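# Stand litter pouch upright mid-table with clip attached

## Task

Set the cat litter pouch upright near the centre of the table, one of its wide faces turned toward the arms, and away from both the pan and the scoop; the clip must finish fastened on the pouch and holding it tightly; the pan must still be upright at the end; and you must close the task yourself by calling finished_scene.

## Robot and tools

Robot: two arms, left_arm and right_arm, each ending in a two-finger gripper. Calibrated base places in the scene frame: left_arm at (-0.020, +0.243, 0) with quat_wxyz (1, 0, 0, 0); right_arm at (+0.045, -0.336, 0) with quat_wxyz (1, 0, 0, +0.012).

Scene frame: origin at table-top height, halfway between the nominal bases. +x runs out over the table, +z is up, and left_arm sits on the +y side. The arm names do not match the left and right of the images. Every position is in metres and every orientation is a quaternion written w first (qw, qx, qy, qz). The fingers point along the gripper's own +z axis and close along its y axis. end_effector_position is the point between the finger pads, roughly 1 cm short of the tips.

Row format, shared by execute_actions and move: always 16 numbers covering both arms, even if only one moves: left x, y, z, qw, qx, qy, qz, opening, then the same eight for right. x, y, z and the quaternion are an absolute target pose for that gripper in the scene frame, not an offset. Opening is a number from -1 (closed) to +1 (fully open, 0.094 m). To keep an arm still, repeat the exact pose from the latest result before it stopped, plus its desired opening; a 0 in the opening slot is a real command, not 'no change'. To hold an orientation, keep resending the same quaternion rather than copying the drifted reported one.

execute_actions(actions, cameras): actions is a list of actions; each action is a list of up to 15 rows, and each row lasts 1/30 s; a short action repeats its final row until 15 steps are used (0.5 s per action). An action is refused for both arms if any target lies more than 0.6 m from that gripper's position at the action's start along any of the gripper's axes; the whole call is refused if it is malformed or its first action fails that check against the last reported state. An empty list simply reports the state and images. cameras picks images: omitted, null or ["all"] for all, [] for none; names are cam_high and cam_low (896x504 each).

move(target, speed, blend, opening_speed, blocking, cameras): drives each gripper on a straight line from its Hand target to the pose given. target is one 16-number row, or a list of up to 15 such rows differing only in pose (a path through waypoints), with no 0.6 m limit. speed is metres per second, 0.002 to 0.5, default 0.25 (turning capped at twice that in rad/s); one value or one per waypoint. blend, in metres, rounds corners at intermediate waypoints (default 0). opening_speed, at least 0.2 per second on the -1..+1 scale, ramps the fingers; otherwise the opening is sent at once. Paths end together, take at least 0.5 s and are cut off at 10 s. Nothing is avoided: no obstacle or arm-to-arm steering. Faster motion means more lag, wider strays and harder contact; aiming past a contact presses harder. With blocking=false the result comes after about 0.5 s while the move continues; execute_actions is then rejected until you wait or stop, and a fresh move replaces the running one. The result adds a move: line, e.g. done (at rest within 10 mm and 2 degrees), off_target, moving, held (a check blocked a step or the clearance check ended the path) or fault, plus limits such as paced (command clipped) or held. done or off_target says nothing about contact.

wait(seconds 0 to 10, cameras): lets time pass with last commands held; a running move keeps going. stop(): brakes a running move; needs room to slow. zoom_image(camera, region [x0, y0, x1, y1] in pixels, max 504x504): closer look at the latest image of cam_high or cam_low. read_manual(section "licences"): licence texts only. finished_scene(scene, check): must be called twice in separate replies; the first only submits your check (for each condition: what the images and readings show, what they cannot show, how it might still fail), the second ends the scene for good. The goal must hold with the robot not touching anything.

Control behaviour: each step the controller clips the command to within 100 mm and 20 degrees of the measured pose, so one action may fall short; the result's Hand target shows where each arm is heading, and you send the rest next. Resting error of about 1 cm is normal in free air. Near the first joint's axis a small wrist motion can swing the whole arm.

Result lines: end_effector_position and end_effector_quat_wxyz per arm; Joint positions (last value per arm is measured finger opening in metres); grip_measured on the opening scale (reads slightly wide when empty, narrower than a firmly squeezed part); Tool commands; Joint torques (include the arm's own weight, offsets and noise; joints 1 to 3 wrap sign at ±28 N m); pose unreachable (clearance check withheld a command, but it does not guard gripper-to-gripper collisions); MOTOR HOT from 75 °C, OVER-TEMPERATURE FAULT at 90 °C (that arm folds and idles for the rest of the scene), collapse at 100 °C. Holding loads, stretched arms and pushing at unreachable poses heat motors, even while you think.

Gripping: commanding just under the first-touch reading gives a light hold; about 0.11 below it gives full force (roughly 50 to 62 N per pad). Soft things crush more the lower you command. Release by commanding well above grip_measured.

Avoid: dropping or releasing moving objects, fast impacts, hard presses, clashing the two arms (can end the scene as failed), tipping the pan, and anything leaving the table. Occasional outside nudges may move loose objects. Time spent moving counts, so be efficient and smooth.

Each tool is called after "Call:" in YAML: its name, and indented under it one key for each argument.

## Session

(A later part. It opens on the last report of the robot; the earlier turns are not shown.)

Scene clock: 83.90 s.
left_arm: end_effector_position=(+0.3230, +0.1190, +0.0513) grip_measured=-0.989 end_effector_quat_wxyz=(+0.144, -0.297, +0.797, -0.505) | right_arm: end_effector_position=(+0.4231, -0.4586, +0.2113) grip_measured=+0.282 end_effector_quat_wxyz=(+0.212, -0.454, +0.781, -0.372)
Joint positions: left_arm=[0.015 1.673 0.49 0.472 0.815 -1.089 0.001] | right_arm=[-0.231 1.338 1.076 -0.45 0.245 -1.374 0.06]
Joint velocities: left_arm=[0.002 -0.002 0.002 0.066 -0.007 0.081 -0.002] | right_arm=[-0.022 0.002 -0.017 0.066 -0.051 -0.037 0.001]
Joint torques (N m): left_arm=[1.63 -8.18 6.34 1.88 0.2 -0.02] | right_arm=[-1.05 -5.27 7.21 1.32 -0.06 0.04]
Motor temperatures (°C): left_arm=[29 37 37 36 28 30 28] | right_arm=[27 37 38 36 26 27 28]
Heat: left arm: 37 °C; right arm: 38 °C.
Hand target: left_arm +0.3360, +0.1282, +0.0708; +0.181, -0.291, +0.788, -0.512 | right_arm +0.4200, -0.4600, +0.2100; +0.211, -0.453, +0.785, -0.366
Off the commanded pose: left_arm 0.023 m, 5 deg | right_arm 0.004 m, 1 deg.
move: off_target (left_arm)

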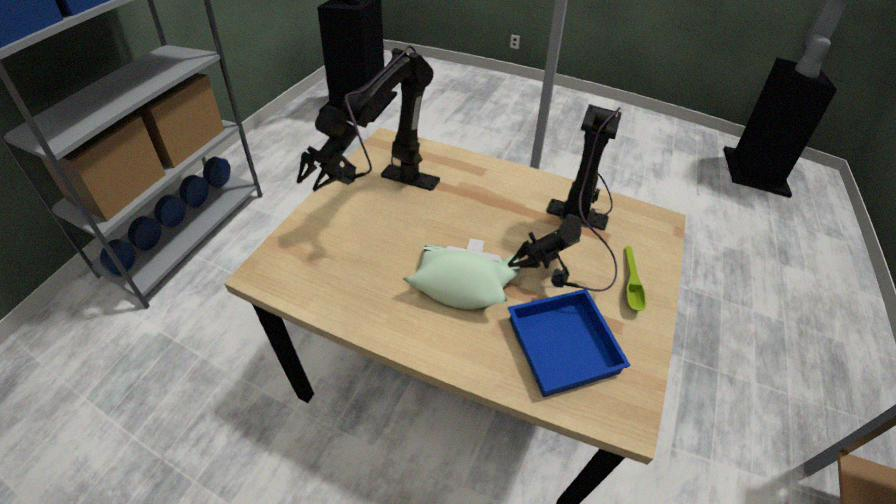

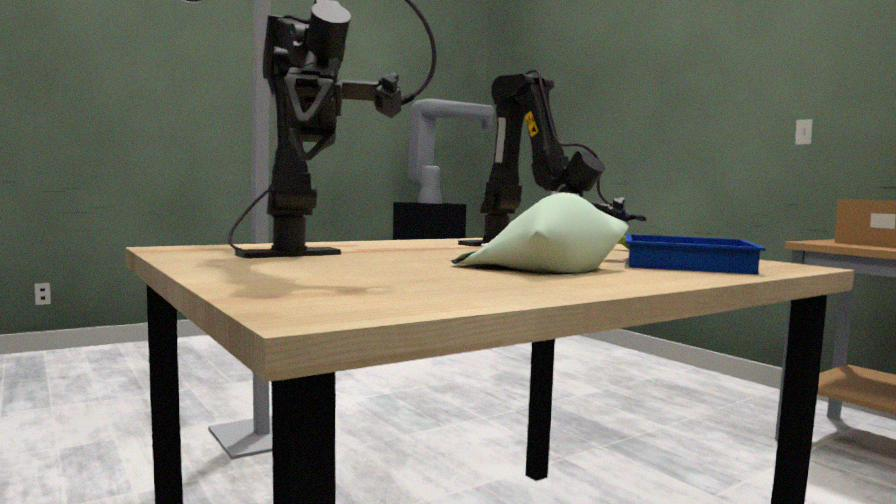

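Call:
move:
  target:
    - [0.328, 0.112, 0.048, 0.1838, -0.2885, 0.7925, -0.5049, -1.0, 0.42, -0.46, 0.21, 0.2113, -0.4532, 0.7849, -0.3660, 0.28]
  speed: 0.05

Call:
move:
  target:
    - [0.328, 0.112, 0.044, 0.1838, -0.2885, 0.7925, -0.5049, 0.1, 0.42, -0.46, 0.21, 0.2113, -0.4532, 0.7849, -0.3660, 0.28]
  speed: 0.05
  opening_speed: 0.6

Call:
zoom_image:
  camera: "cam_high"
  region: [480, 220, 560, 320]

Scene clock: 85.70 s.
left_arm: end_effector_position=(+0.3183, +0.1112, +0.0413) grip_measured=-0.989 end_effector_quat_wxyz=(+0.157, -0.295, +0.799, -0.501) | right_arm: end_effector_position=(+0.4231, -0.4586, +0.2113) grip_measured=+0.282 end_effector_quat_wxyz=(+0.212, -0.454, +0.781, -0.372)
Joint positions: left_arm=[-0.026 1.701 0.439 0.589 0.766 -1.117 0.001] | right_arm=[-0.231 1.338 1.076 -0.45 0.245 -1.374 0.06]
Joint velocities: left_arm=[-0.017 0.017 -0.017 -0.037 -0.007 0.095 0] | right_arm=[0.002 -0.002 -0.002 -0.022 0.037 0.007 0]
Joint torques (N m): left_arm=[-0.36 -4.66 4.86 2.33 -0.04 -0.09] | right_arm=[-1.24 -5.14 6.99 1.35 -0.08 0]
Motor temperatures (°C): left_arm=[29 36 37 36 28 30 28] | right_arm=[27 37 38 36 26 27 28]
Heat: left arm: 37 °C; right arm: 38 °C.
Hand target: left_arm +0.3274, +0.1121, +0.0477; +0.182, -0.288, +0.794, -0.504 | right_arm +0.4200, -0.4600, +0.2100; +0.211, -0.453, +0.785, -0.366
Off the commanded pose: left_arm 0.012 m, 3 deg | right_arm 0.004 m, 1 deg.
move: off_target (left_arm)

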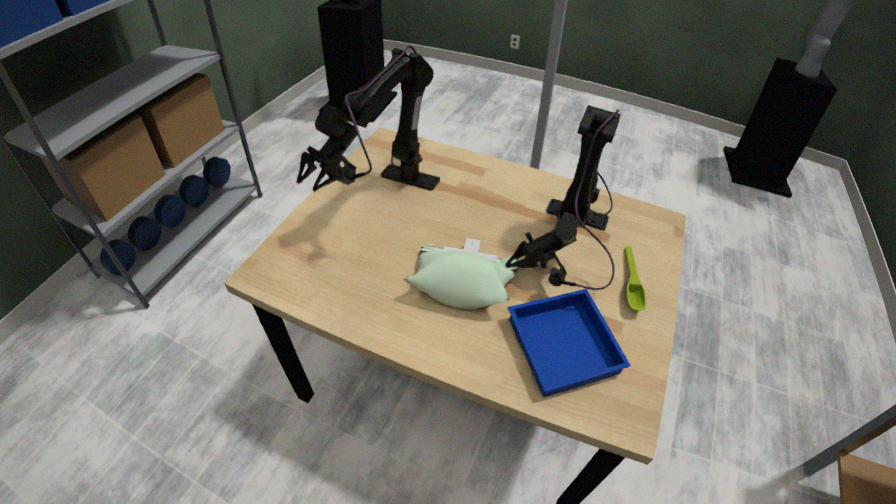

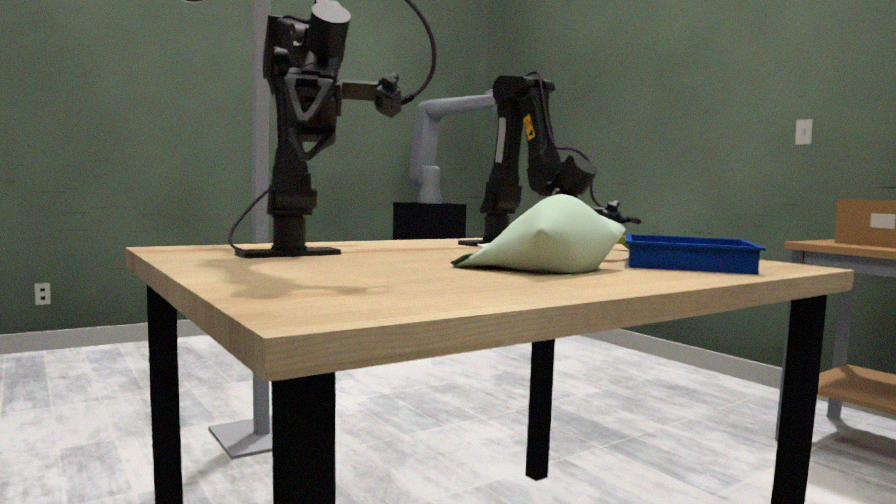

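Scene clock: 87.77 s.
left_arm: end_effector_position=(+0.3292, +0.1129, +0.0485) grip_measured=+0.099 end_effector_quat_wxyz=(+0.186, -0.287, +0.790, -0.509) | right_arm: end_effector_position=(+0.4231, -0.4586, +0.2113) grip_measured=+0.282 end_effector_quat_wxyz=(+0.212, -0.454, +0.781, -0.372)
Joint positions: left_arm=[-0.026 1.72 0.439 0.681 0.751 -1.131 0.052] | right_arm=[-0.231 1.338 1.076 -0.45 0.245 -1.374 0.06]
Joint velocities: left_arm=[-0.007 -0.022 0.022 0.066 0.066 0.007 -0.001] | right_arm=[0.012 0.007 -0.007 -0.037 0.007 -0.007 -0.001]
Joint torques (N m): left_arm=[-0.59 -4.44 4.41 1.79 0.14 0.04] | right_arm=[-1.25 -5.08 7.04 1.38 -0.08 0.04]
Motor temperatures (°C): left_arm=[29 36 37 36 28 30 28] | right_arm=[27 37 38 36 26 27 28]
Heat: left arm: 37 °C; right arm: 38 °C.
Hand target: left_arm +0.3280, +0.1119, +0.0437; +0.184, -0.288, +0.793, -0.505 | right_arm +0.4200, -0.4600, +0.2100; +0.211, -0.453, +0.785, -0.366
Off the commanded pose: left_arm 0.005 m, 1 deg | right_arm 0.004 m, 1 deg.
move: done

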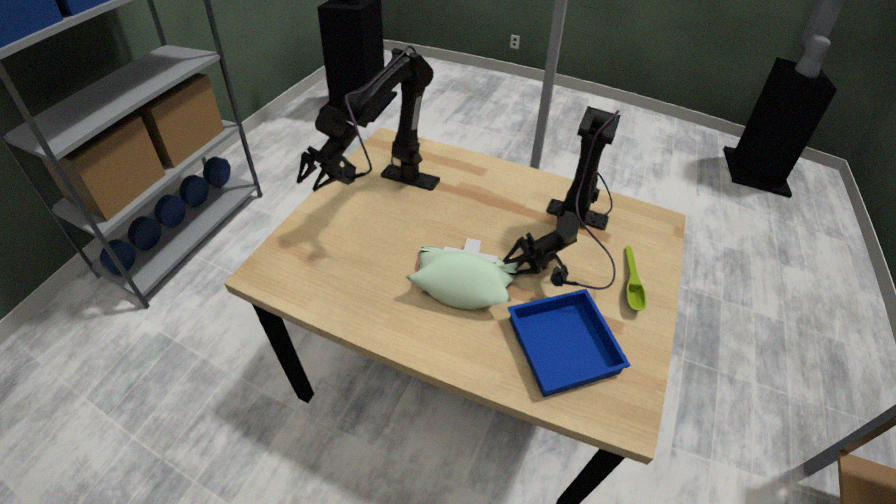

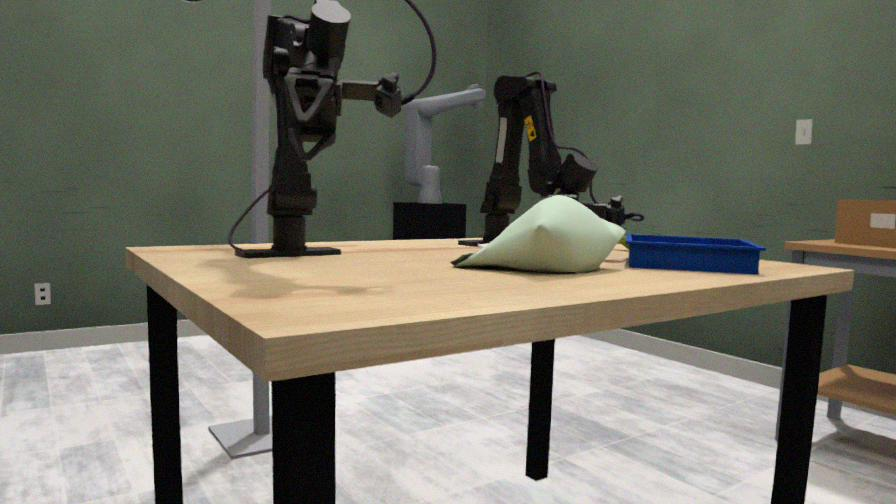

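Scaled by 5.040.

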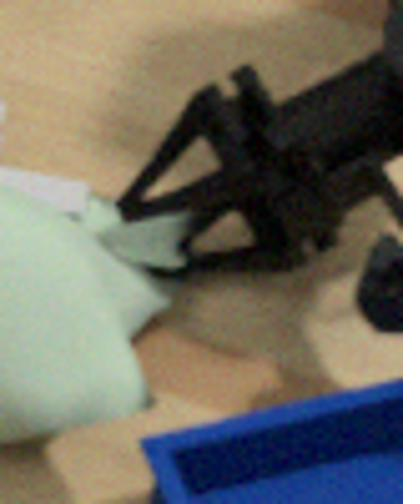

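Call:
move:
  target:
    - [0.285, 0.172, 0.085, 0.1838, -0.2885, 0.7925, -0.5049, 0.28, 0.38, -0.35, 0.20, 0.37, -0.62, 0.60, -0.34, 0.28]
    - [0.250, 0.220, 0.115, 0.1838, -0.2885, 0.7925, -0.5049, 0.28, 0.300, -0.155, 0.090, 0.48696, -0.76437, 0.35643, -0.22707, 0.28]
  speed: 0.2
  blend: [0.02, 0.0]

Call:
zoom_image:
  camera: "cam_high"
  region: [370, 190, 550, 320]

Scene clock: 93.20 s.
left_arm: end_effector_position=(+0.2491, +0.2173, +0.1092) grip_measured=+0.279 end_effector_quat_wxyz=(+0.175, -0.302, +0.787, -0.509) | right_arm: end_effector_position=(+0.3061, -0.1503, +0.1000) grip_measured=+0.282 end_effector_quat_wxyz=(-0.492, +0.762, -0.351, +0.231)
Joint positions: left_arm=[0.534 1.297 0.551 -0.487 1.109 -0.409 0.06] | right_arm=[0.503 1.052 0.195 0.43 -0.158 -1.649 0.06]
Joint velocities: left_arm=[0.002 -0.012 -0.007 -0.037 -0.037 -0.022 0] | right_arm=[-0.002 -0.007 -0.002 0.022 0.007 0.066 0.001]
Joint torques (N m): left_arm=[0.39 -3.52 8.13 0.84 0.72 0.07] | right_arm=[0.68 -1.28 5.2 1.78 -0.1 0.16]
Motor temperatures (°C): left_arm=[29 35 37 36 28 30 28] | right_arm=[27 37 37 36 26 27 28]
Heat: left arm: 37 °C; right arm: 37 °C.
Hand target: left_arm +0.2531, +0.2197, +0.1194; +0.188, -0.291, +0.785, -0.513 | right_arm +0.3012, -0.1509, +0.0915; -0.488, +0.765, -0.358, +0.221
Off the commanded pose: left_arm 0.006 m, 2 deg | right_arm 0.013 m, 1 deg.
move: off_target (right_arm)

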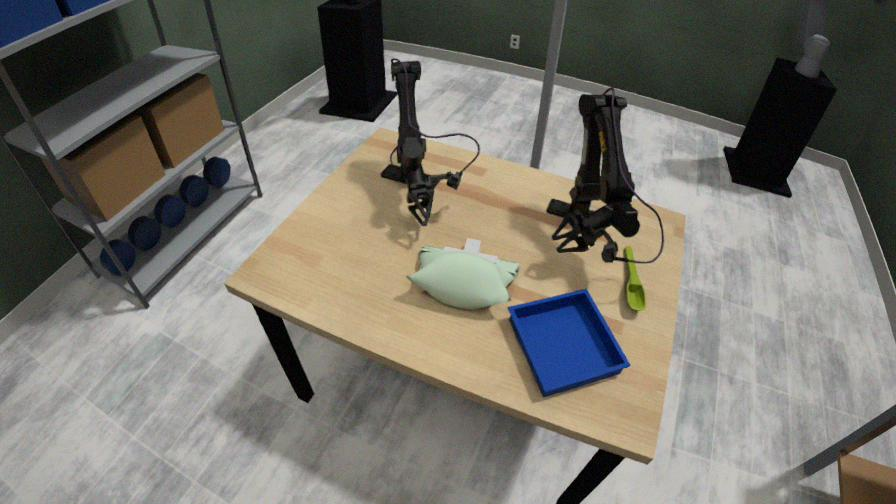

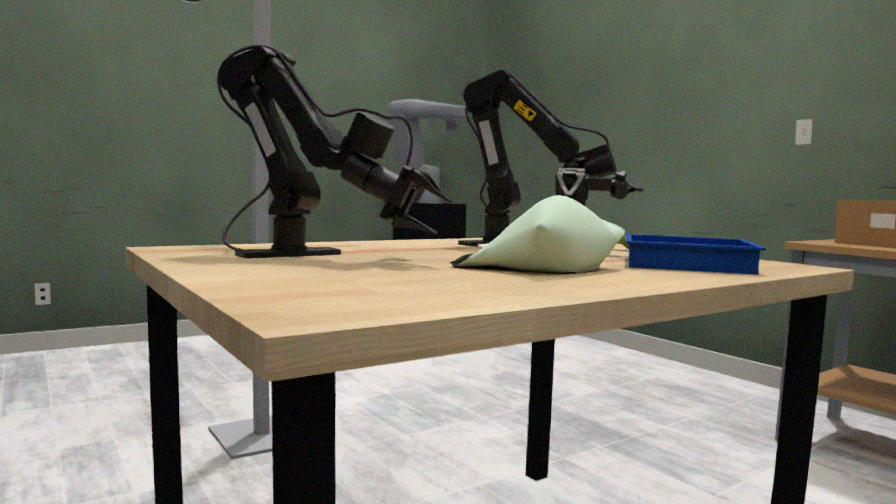

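Scaled by 2.800.

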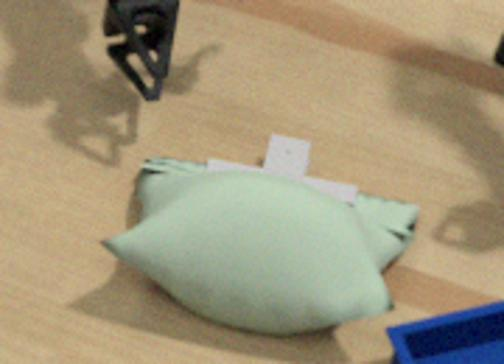

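Call:
execute_actions:
  actions: []

Scene clock: 93.90 s.
left_arm: end_effector_position=(+0.2491, +0.2173, +0.1092) grip_measured=+0.279 end_effector_quat_wxyz=(+0.175, -0.302, +0.787, -0.509) | right_arm: end_effector_position=(+0.3062, -0.1503, +0.1000) grip_measured=+0.282 end_effector_quat_wxyz=(-0.492, +0.762, -0.351, +0.231)
Joint positions: left_arm=[0.534 1.297 0.551 -0.488 1.109 -0.408 0.06] | right_arm=[0.503 1.052 0.195 0.431 -0.158 -1.649 0.06]
Joint velocities: left_arm=[-0.012 0.007 -0.012 0.007 -0.007 0.022 0] | right_arm=[-0.007 0.007 -0.012 0.007 0.022 0.022 0]
Joint torques (N m): left_arm=[0.32 -3.47 8.13 0.82 0.73 0.12] | right_arm=[0.59 -1.31 4.67 1.71 -0.11 0.18]
Motor temperatures (°C): left_arm=[29 34 37 36 28 30 28] | right_arm=[27 36 37 37 26 27 28]
Heat: left arm: 37 °C; right arm: 37 °C.
Hand target: left_arm +0.2531, +0.2197, +0.1193; +0.188, -0.291, +0.786, -0.513 | right_arm +0.3012, -0.1509, +0.0915; -0.488, +0.765, -0.358, +0.221
Tool commands: left_gripper/opening=+0.28 right_gripper/opening=+0.28
Off the commanded pose: left_arm 0.006 m, 2 deg | right_arm 0.013 m, 1 deg.

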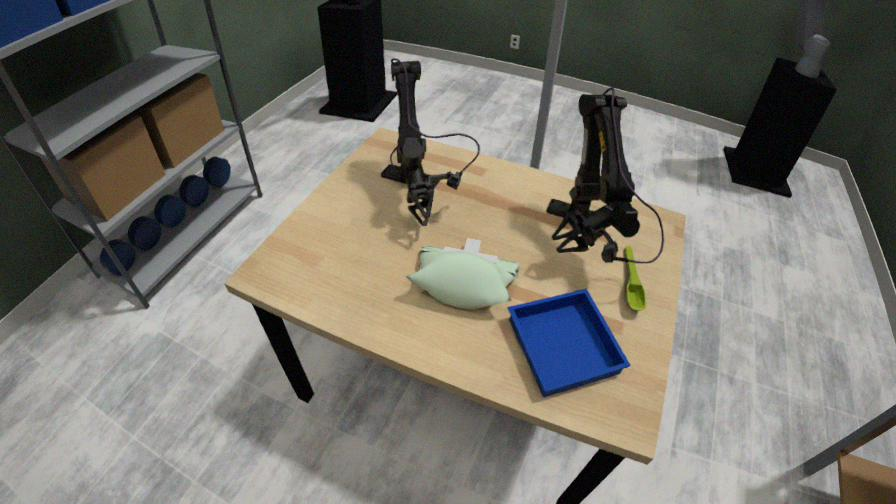

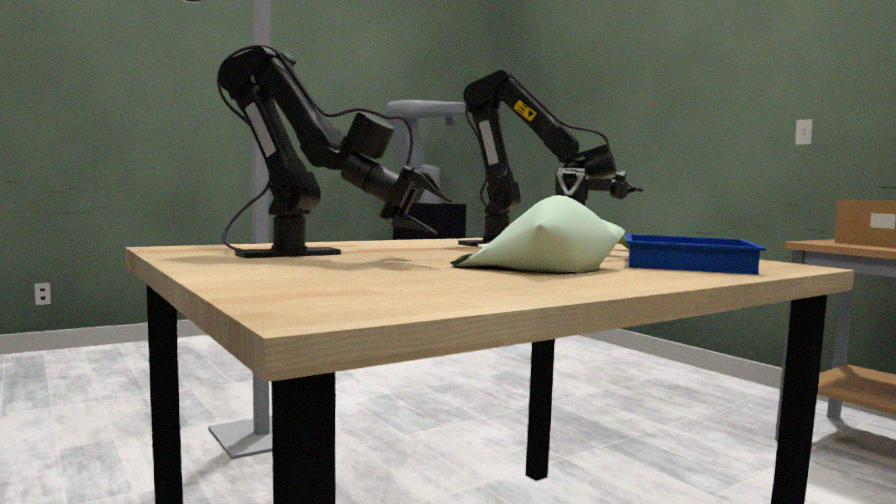

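Call:
zoom_image:
  camera: "cam_high"
  region: [380, 190, 560, 330]

Call:
zoom_image:
  camera: "cam_low"
  region: [380, 150, 680, 300]

Scaled by 2.800.

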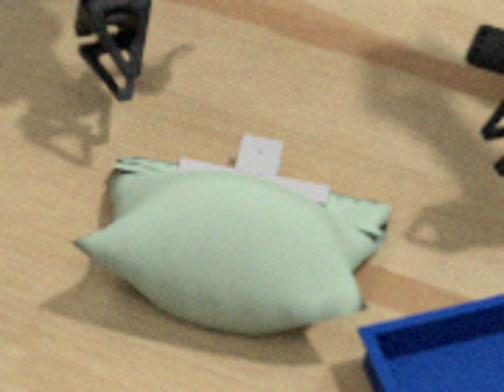

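Scaled by 1.680.

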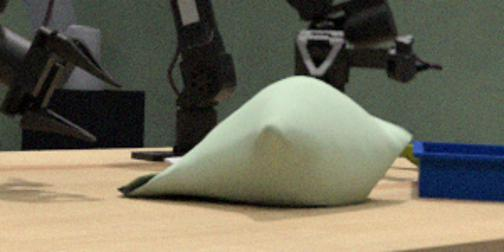

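Call:
move:
  target: [0.250, 0.220, 0.115, 0.1838, -0.2885, 0.7925, -0.5049, 0.28, 0.301, -0.154, 0.030, 0.48696, -0.76437, 0.35643, -0.22707, 0.28]
  speed: 0.08

Scene clock: 97.47 s.
left_arm: end_effector_position=(+0.2452, +0.2152, +0.1073) grip_measured=+0.279 end_effector_quat_wxyz=(+0.171, -0.296, +0.791, -0.507) | right_arm: end_effector_position=(+0.3083, -0.1492, +0.0412) grip_measured=+0.281 end_effector_quat_wxyz=(-0.503, +0.755, -0.346, +0.239)
Joint positions: left_arm=[0.534 1.297 0.551 -0.52 1.107 -0.371 0.06] | right_arm=[0.503 1.641 0.052 1.195 -0.157 -1.65 0.06]
Joint velocities: left_arm=[0.002 -0.012 -0.012 0.007 -0.066 -0.037 -0.001] | right_arm=[0.007 -0.012 -0.007 0.022 -0.081 0.022 0]
Joint torques (N m): left_arm=[0.57 -2.93 8.36 0.78 0.53 0.11] | right_arm=[-0.09 -2.55 1.77 1.55 -0.07 0.02]
Motor temperatures (°C): left_arm=[29 34 38 35 29 30 28] | right_arm=[27 36 37 37 26 27 28]
Heat: left arm: 38 °C; right arm: 37 °C.
Hand target: left_arm +0.2500, +0.2199, +0.1150; +0.184, -0.289, +0.792, -0.505 | right_arm +0.3013, -0.1537, +0.0286; -0.487, +0.764, -0.356, +0.227
Off the commanded pose: left_arm 0.010 m, 2 deg | right_arm 0.014 m, 3 deg.
move: off_target (right_arm)

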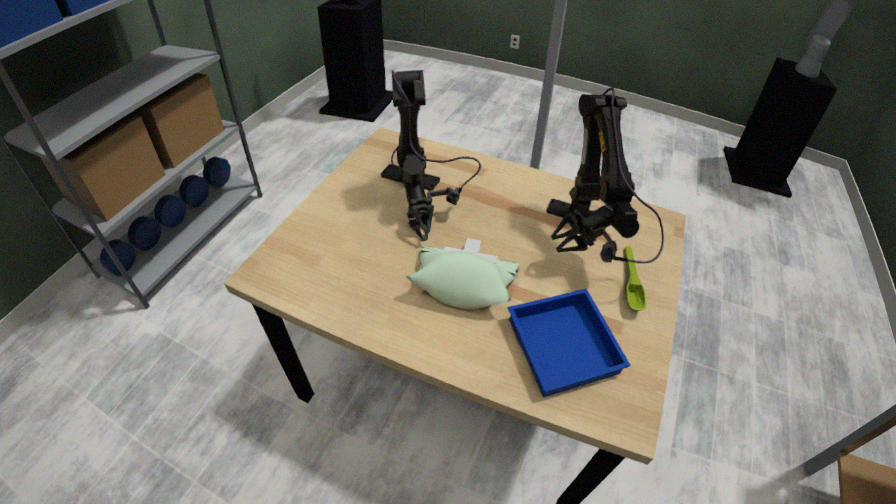

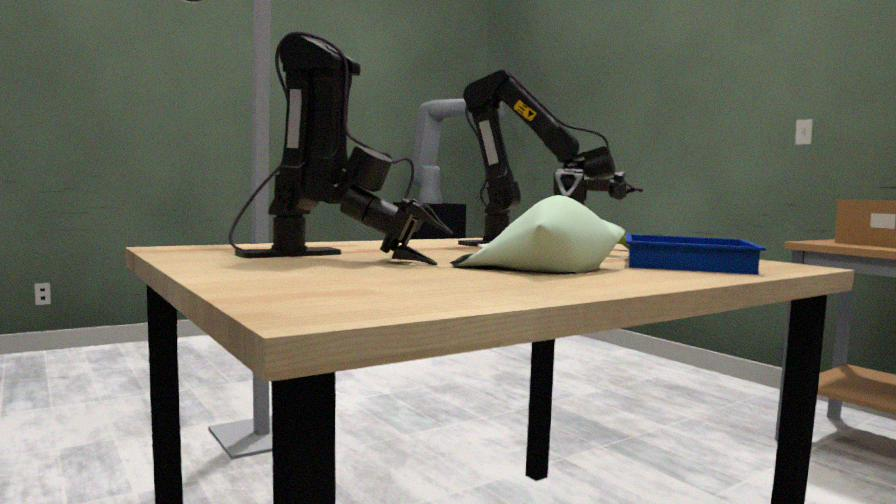

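Call:
zoom_image:
  camera: "cam_low"
  region: [370, 190, 570, 290]

Call:
zoom_image:
  camera: "cam_high"
  region: [390, 200, 530, 300]

Scaled by 2.520.

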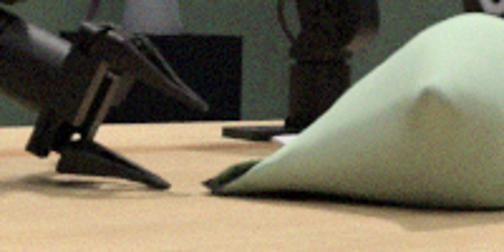

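Scaled by 3.600.

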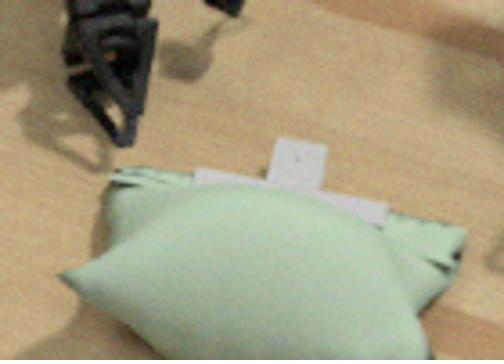

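Call:
move:
  target:
    - [0.250, 0.220, 0.115, 0.1838, -0.2885, 0.7925, -0.5049, 0.28, 0.310, -0.146, 0.024, 0.48696, -0.76437, 0.35643, -0.22707, 0.28]
    - [0.250, 0.220, 0.115, 0.1838, -0.2885, 0.7925, -0.5049, 0.28, 0.361, -0.103, 0.024, 0.48696, -0.76437, 0.35643, -0.22707, 0.28]
  speed: 0.05

Call:
zoom_image:
  camera: "cam_low"
  region: [370, 190, 570, 290]

Call:
zoom_image:
  camera: "cam_high"
  region: [390, 200, 530, 300]

Scene clock: 101.43 s.
left_arm: end_effector_position=(+0.2451, +0.2152, +0.1072) grip_measured=+0.279 end_effector_quat_wxyz=(+0.171, -0.295, +0.791, -0.507) | right_arm: end_effector_position=(+0.3642, -0.1051, +0.0421) grip_measured=+0.281 end_effector_quat_wxyz=(-0.511, +0.749, -0.344, +0.245)
Joint positions: left_arm=[0.534 1.297 0.551 -0.52 1.106 -0.369 0.06] | right_arm=[0.549 1.841 0.32 1.152 -0.111 -1.631 0.06]
Joint velocities: left_arm=[-0.007 -0.012 -0.007 0.007 -0.037 -0.007 0] | right_arm=[-0.002 -0.002 -0.012 -0.037 0.037 0.007 -0.001]
Joint torques (N m): left_arm=[0.65 -3.1 8.4 0.78 0.54 0.11] | right_arm=[0.8 -4.19 4.66 1.21 -0.01 0.16]
Motor temperatures (°C): left_arm=[29 33 39 35 29 30 28] | right_arm=[27 36 36 37 26 27 28]
Heat: left arm: 39 °C; right arm: 37 °C.
Hand target: left_arm +0.2500, +0.2199, +0.1148; +0.184, -0.288, +0.792, -0.505 | right_arm +0.3608, -0.1044, +0.0244; -0.488, +0.764, -0.357, +0.227
Off the commanded pose: left_arm 0.010 m, 2 deg | right_arm 0.019 m, 4 deg.
move: off_target (right_arm)

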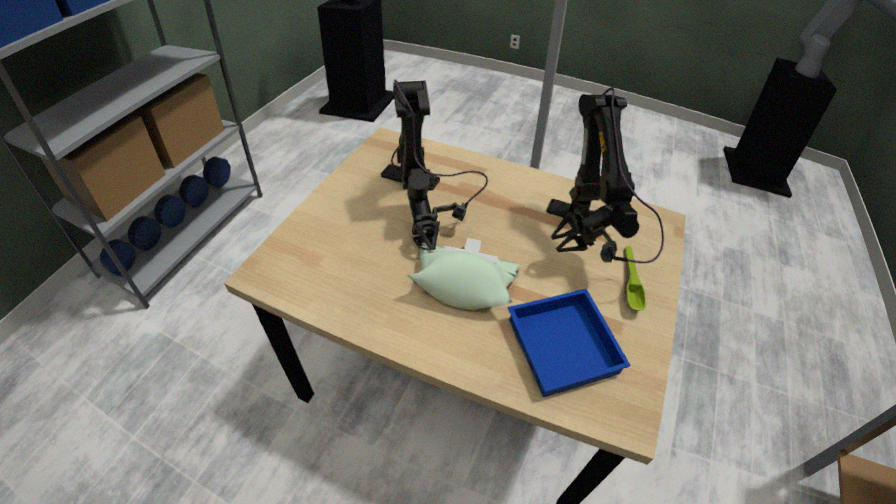

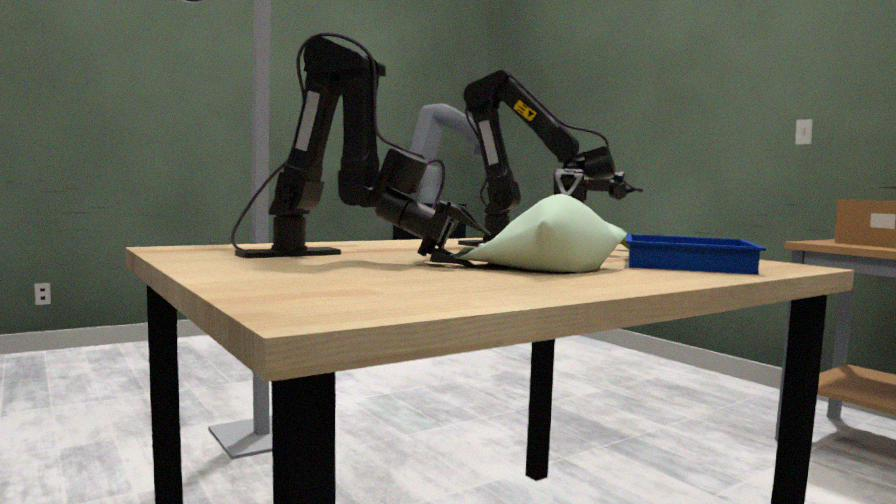

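Scaled by 2.520.

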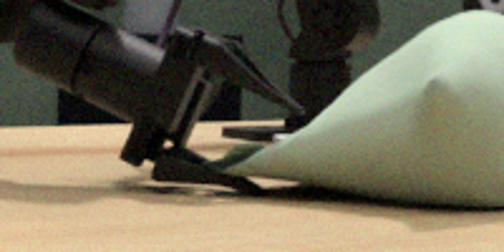

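Scaled by 3.600.

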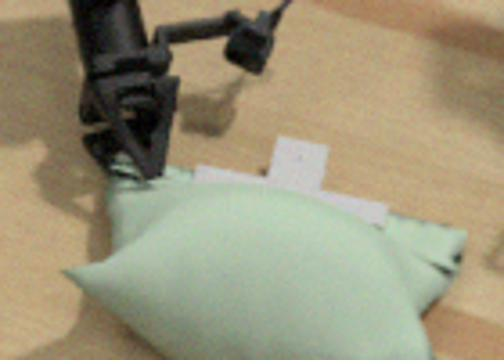

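Call:
move:
  target: [0.250, 0.220, 0.115, 0.1838, -0.2885, 0.7925, -0.5049, 0.28, 0.374, -0.092, 0.024, 0.48696, -0.76437, 0.35643, -0.22707, 0.28]
  speed: 0.05

Call:
zoom_image:
  camera: "cam_low"
  region: [370, 190, 570, 290]

Call:
zoom_image:
  camera: "cam_high"
  region: [390, 200, 530, 300]

Scene clock: 103.03 s.
left_arm: end_effector_position=(+0.2450, +0.2152, +0.1072) grip_measured=+0.279 end_effector_quat_wxyz=(+0.171, -0.296, +0.791, -0.507) | right_arm: end_effector_position=(+0.3770, -0.0947, +0.0424) grip_measured=+0.281 end_effector_quat_wxyz=(-0.510, +0.748, -0.345, +0.247)
Joint positions: left_arm=[0.534 1.297 0.551 -0.521 1.106 -0.369 0.06] | right_arm=[0.559 1.872 0.386 1.116 -0.098 -1.627 0.06]
Joint velocities: left_arm=[-0.012 -0.012 -0.007 -0.095 0.007 0.037 0] | right_arm=[-0.012 0.002 -0.012 0.007 -0.051 -0.022 0]
Joint torques (N m): left_arm=[0.57 -2.8 8.32 0.8 0.54 0.13] | right_arm=[0.99 -4.48 5.23 1.18 0.01 0.09]
Motor temperatures (°C): left_arm=[29 33 39 34 29 30 28] | right_arm=[27 36 36 37 26 27 28]
Heat: left arm: 39 °C; right arm: 37 °C.
Hand target: left_arm +0.2500, +0.2199, +0.1148; +0.184, -0.289, +0.792, -0.505 | right_arm +0.3732, -0.0927, +0.0245; -0.488, +0.764, -0.357, +0.227
Off the commanded pose: left_arm 0.010 m, 2 deg | right_arm 0.019 m, 4 deg.
move: off_target (right_arm)

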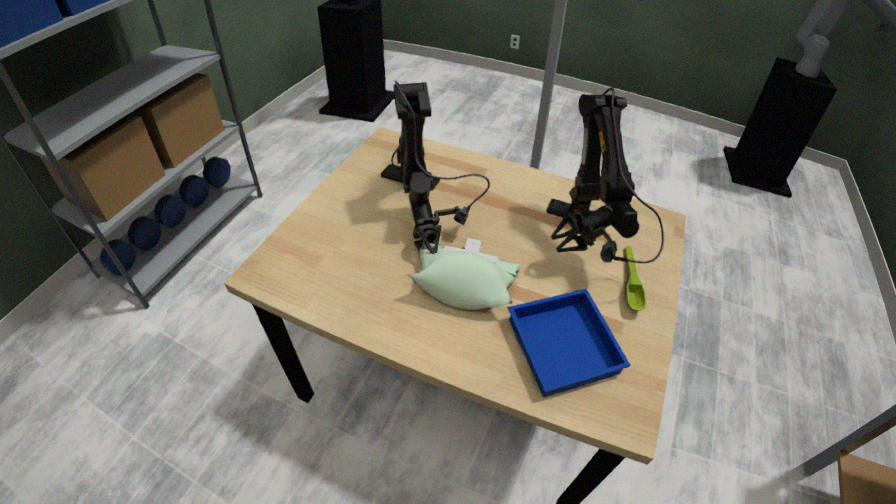

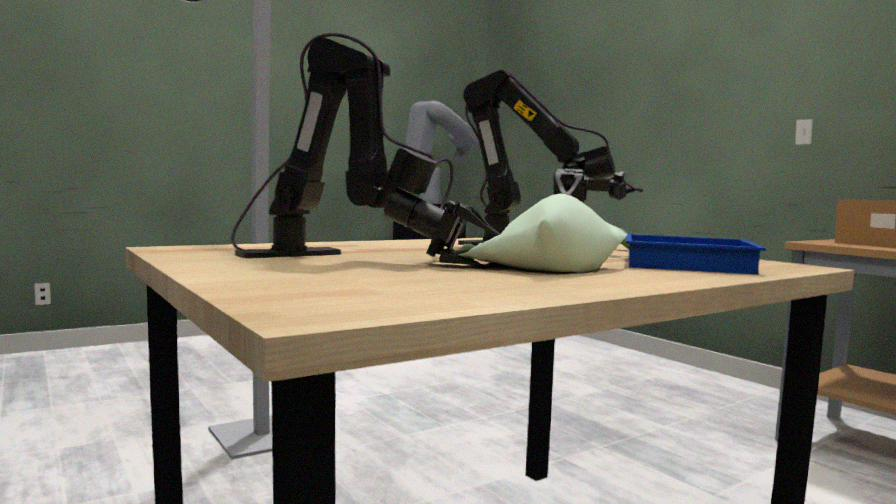

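Scaled by 2.520.

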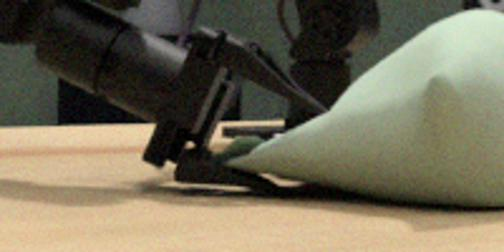

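Scaled by 3.600.

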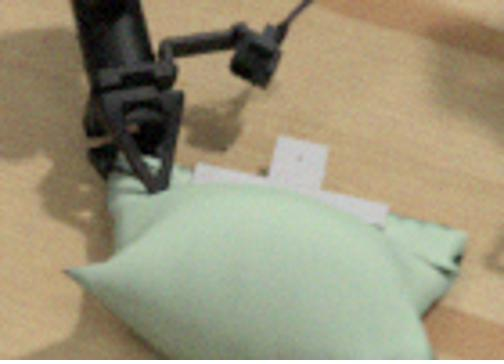

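Call:
move:
  target: [0.250, 0.220, 0.115, 0.1838, -0.2885, 0.7925, -0.5049, 0.28, 0.374, -0.092, 0.024, 0.48696, -0.76437, 0.35643, -0.22707, -0.6]
  speed: 0.05
  opening_speed: 0.6

Call:
move:
  target: [0.250, 0.220, 0.115, 0.1838, -0.2885, 0.7925, -0.5049, 0.28, 0.374, -0.092, 0.024, 0.48696, -0.76437, 0.35643, -0.22707, -1.0]
  speed: 0.05
  opening_speed: 0.35

Call:
zoom_image:
  camera: "cam_low"
  region: [370, 190, 570, 290]

Call:
zoom_image:
  camera: "cam_high"
  region: [390, 200, 530, 300]

Scene clock: 104.90 s.
left_arm: end_effector_position=(+0.2450, +0.2152, +0.1072) grip_measured=+0.279 end_effector_quat_wxyz=(+0.171, -0.295, +0.791, -0.507) | right_arm: end_effector_position=(+0.3755, -0.0979, +0.0336) grip_measured=-0.593 end_effector_quat_wxyz=(-0.496, +0.755, -0.355, +0.241)
Joint positions: left_arm=[0.534 1.297 0.551 -0.521 1.106 -0.368 0.06] | right_arm=[0.559 1.877 0.386 1.087 -0.087 -1.621 0.019]
Joint velocities: left_arm=[-0.007 -0.022 -0.007 0.051 -0.051 0.022 0] | right_arm=[-0.002 0.007 -0.007 0.007 0.051 -0.007 -0.001]
Joint torques (N m): left_arm=[0.65 -2.91 8.25 0.78 0.54 0.13] | right_arm=[1.05 -4.82 5.33 1.41 -0.15 0.07]
Motor temperatures (°C): left_arm=[29 33 39 34 29 30 28] | right_arm=[27 36 36 37 26 27 28]
Heat: left arm: 39 °C; right arm: 37 °C.
Hand target: left_arm +0.2500, +0.2199, +0.1149; +0.184, -0.288, +0.792, -0.505 | right_arm +0.3738, -0.0922, +0.0242; -0.487, +0.764, -0.357, +0.227
Off the commanded pose: left_arm 0.010 m, 2 deg | right_arm 0.011 m, 2 deg.
move: off_target (right_arm)

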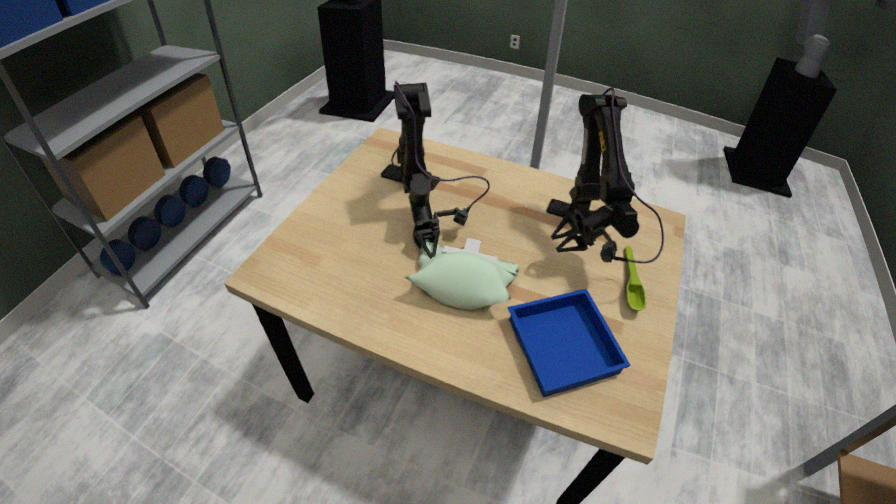

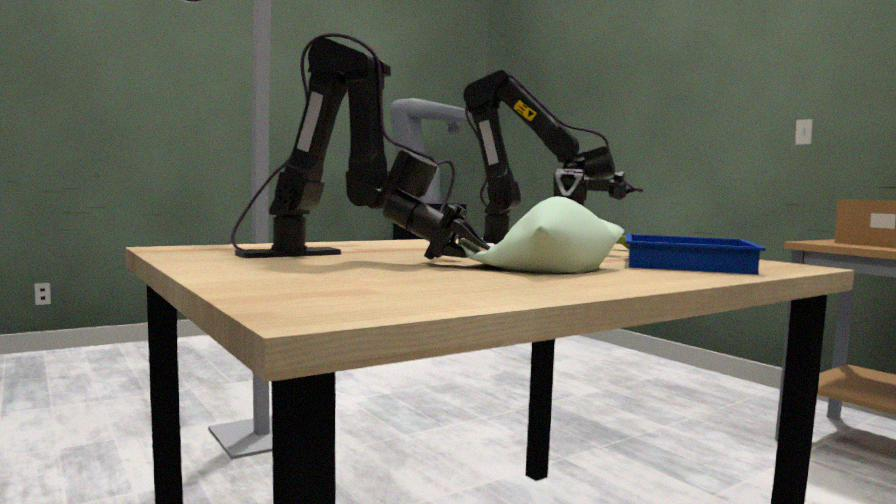

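Scene clock: 106.67 s.
left_arm: end_effector_position=(+0.2450, +0.2152, +0.1072) grip_measured=+0.279 end_effector_quat_wxyz=(+0.171, -0.295, +0.791, -0.507) | right_arm: end_effector_position=(+0.3753, -0.0962, +0.0351) grip_measured=-0.980 end_effector_quat_wxyz=(-0.499, +0.754, -0.353, +0.241)
Joint positions: left_arm=[0.534 1.297 0.551 -0.521 1.106 -0.368 0.06] | right_arm=[0.562 1.877 0.387 1.092 -0.091 -1.621 0.001]
Joint velocities: left_arm=[-0.007 0.002 0.007 -0.007 0.007 -0.007 -0.001] | right_arm=[0.002 -0.012 0.007 -0.007 -0.007 0.022 0.001]
Joint torques (N m): left_arm=[0.66 -3 8.36 0.79 0.57 0.14] | right_arm=[0.58 -4.79 5.04 1.36 -0.12 0.05]
Motor temperatures (°C): left_arm=[29 33 39 34 29 30 28] | right_arm=[27 36 35 37 26 27 28]
Heat: left arm: 39 °C; right arm: 37 °C.
Hand target: left_arm +0.2500, +0.2199, +0.1149; +0.184, -0.288, +0.792, -0.505 | right_arm +0.3736, -0.0923, +0.0243; -0.487, +0.764, -0.357, +0.227
Off the commanded pose: left_arm 0.010 m, 2 deg | right_arm 0.012 m, 2 deg.
move: off_target (right_arm)

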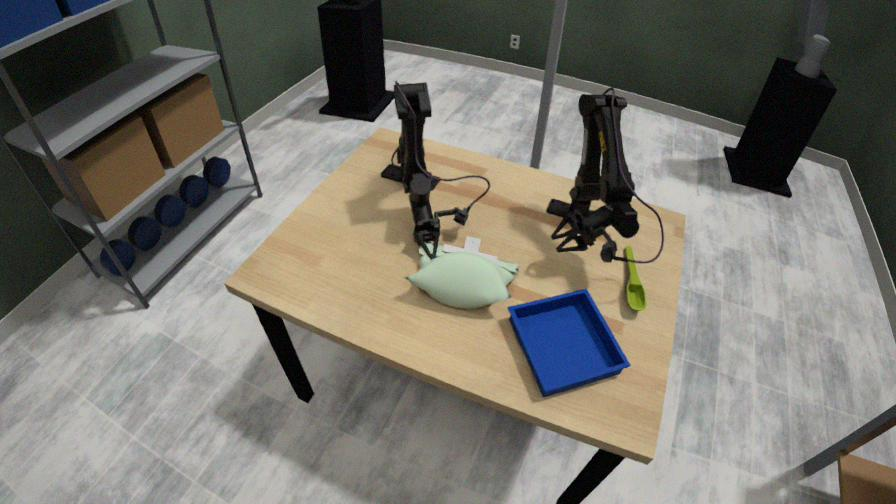

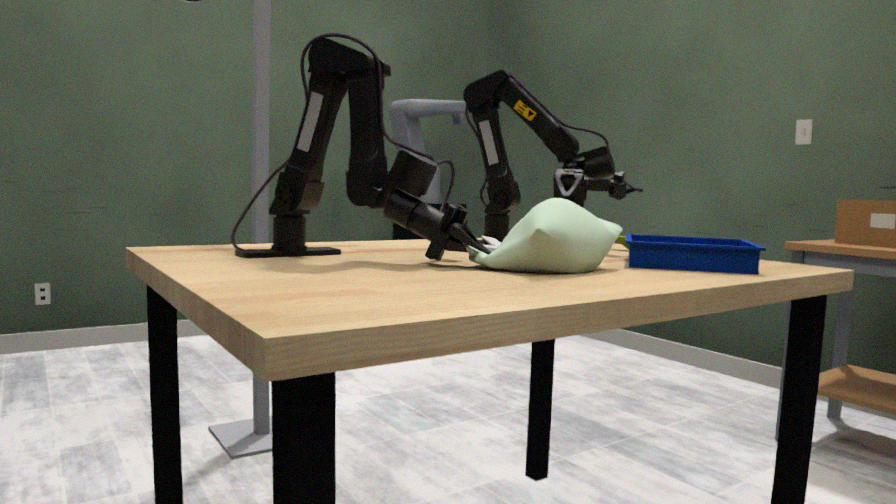

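Scaled by 2.520.

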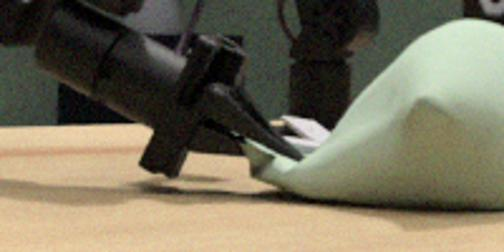

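Scaled by 3.600.

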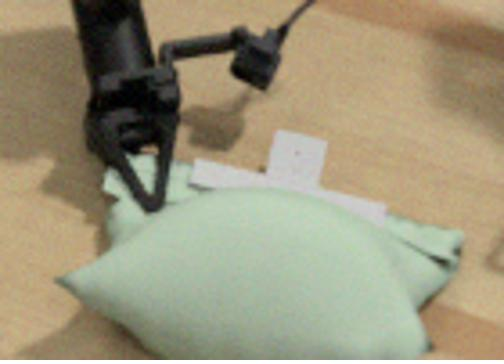

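Call:
move:
  target:
    - [0.250, 0.220, 0.115, 0.1838, -0.2885, 0.7925, -0.5049, 0.28, 0.365, -0.094, 0.042, 0.48696, -0.76437, 0.35643, -0.22707, -1.0]
    - [0.250, 0.220, 0.115, 0.1838, -0.2885, 0.7925, -0.5049, 0.28, 0.310, -0.090, 0.050, 0.46532, -0.73040, 0.42170, -0.26865, -1.0]
  speed: 0.06
  blend: [0.01, 0]

Call:
zoom_image:
  camera: "cam_low"
  region: [370, 150, 670, 300]

Call:
zoom_image:
  camera: "cam_high"
  region: [380, 190, 580, 330]

Scene clock: 110.83 s.
left_arm: end_effector_position=(+0.2450, +0.2151, +0.1072) grip_measured=+0.279 end_effector_quat_wxyz=(+0.171, -0.296, +0.791, -0.507) | right_arm: end_effector_position=(+0.3172, -0.0914, +0.0461) grip_measured=-0.981 end_effector_quat_wxyz=(-0.455, +0.731, -0.426, +0.279)
Joint positions: left_arm=[0.534 1.297 0.551 -0.521 1.106 -0.368 0.06] | right_arm=[0.882 1.645 0.291 0.874 0.371 -1.405 0.001]
Joint velocities: left_arm=[-0.012 -0.012 0.007 -0.022 -0.007 -0.051 -0.001] | right_arm=[-0.017 -0.002 -0.002 -0.022 -0.022 -0.081 -0.001]
Joint torques (N m): left_arm=[0.68 -2.92 8.44 0.76 0.56 0.13] | right_arm=[1.46 -6.87 2.82 1.6 -0.08 0.16]
Motor temperatures (°C): left_arm=[29 32 40 34 29 30 28] | right_arm=[27 36 35 37 26 27 28]
Heat: left arm: 40 °C; right arm: 37 °C.
Hand target: left_arm +0.2500, +0.2199, +0.1148; +0.184, -0.288, +0.792, -0.505 | right_arm +0.3097, -0.0878, +0.0495; -0.465, +0.730, -0.424, +0.266
Off the commanded pose: left_arm 0.010 m, 2 deg | right_arm 0.008 m, 2 deg.
move: done; blend cut to 0.0098 m at target 1

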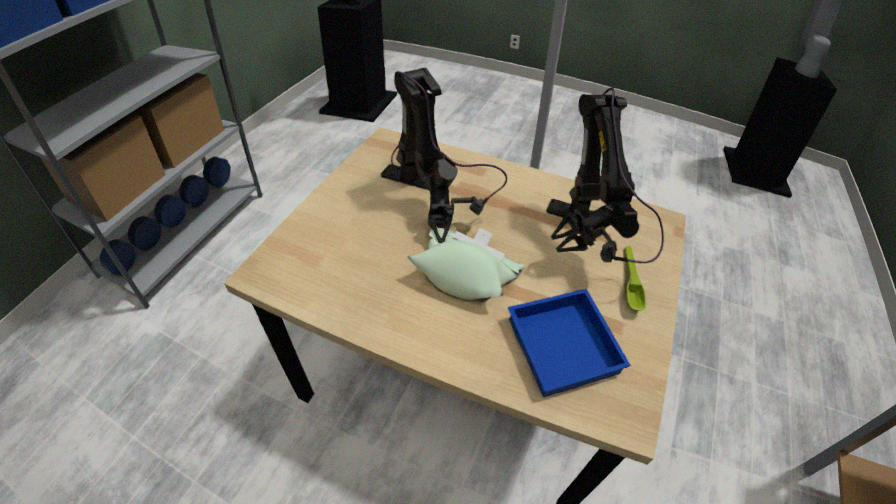

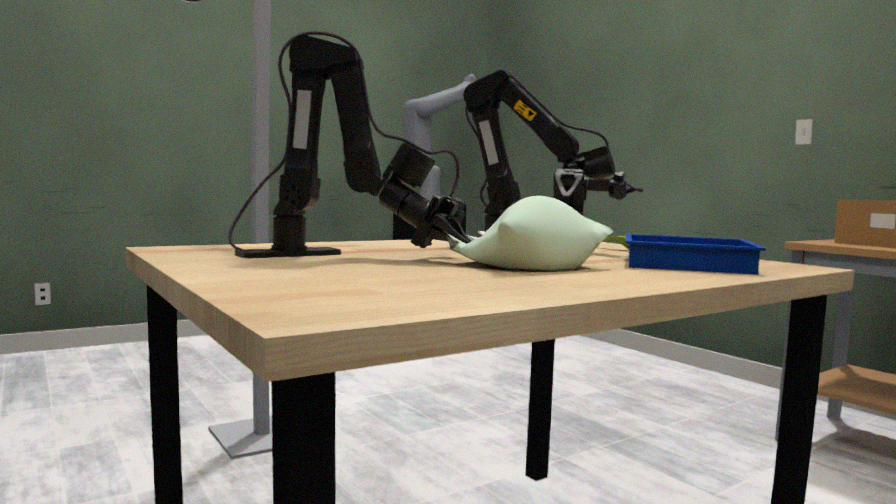

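Scaled by 1.680.

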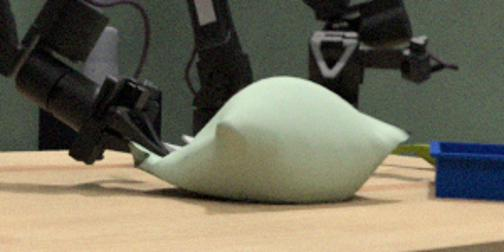

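Scaled by 2.520.

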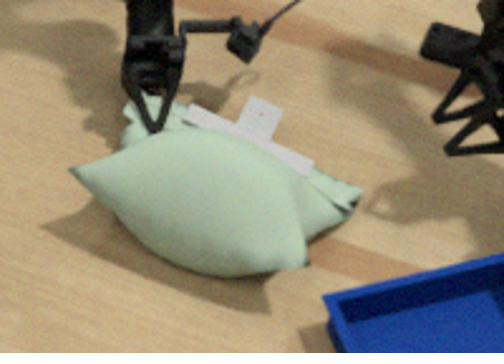

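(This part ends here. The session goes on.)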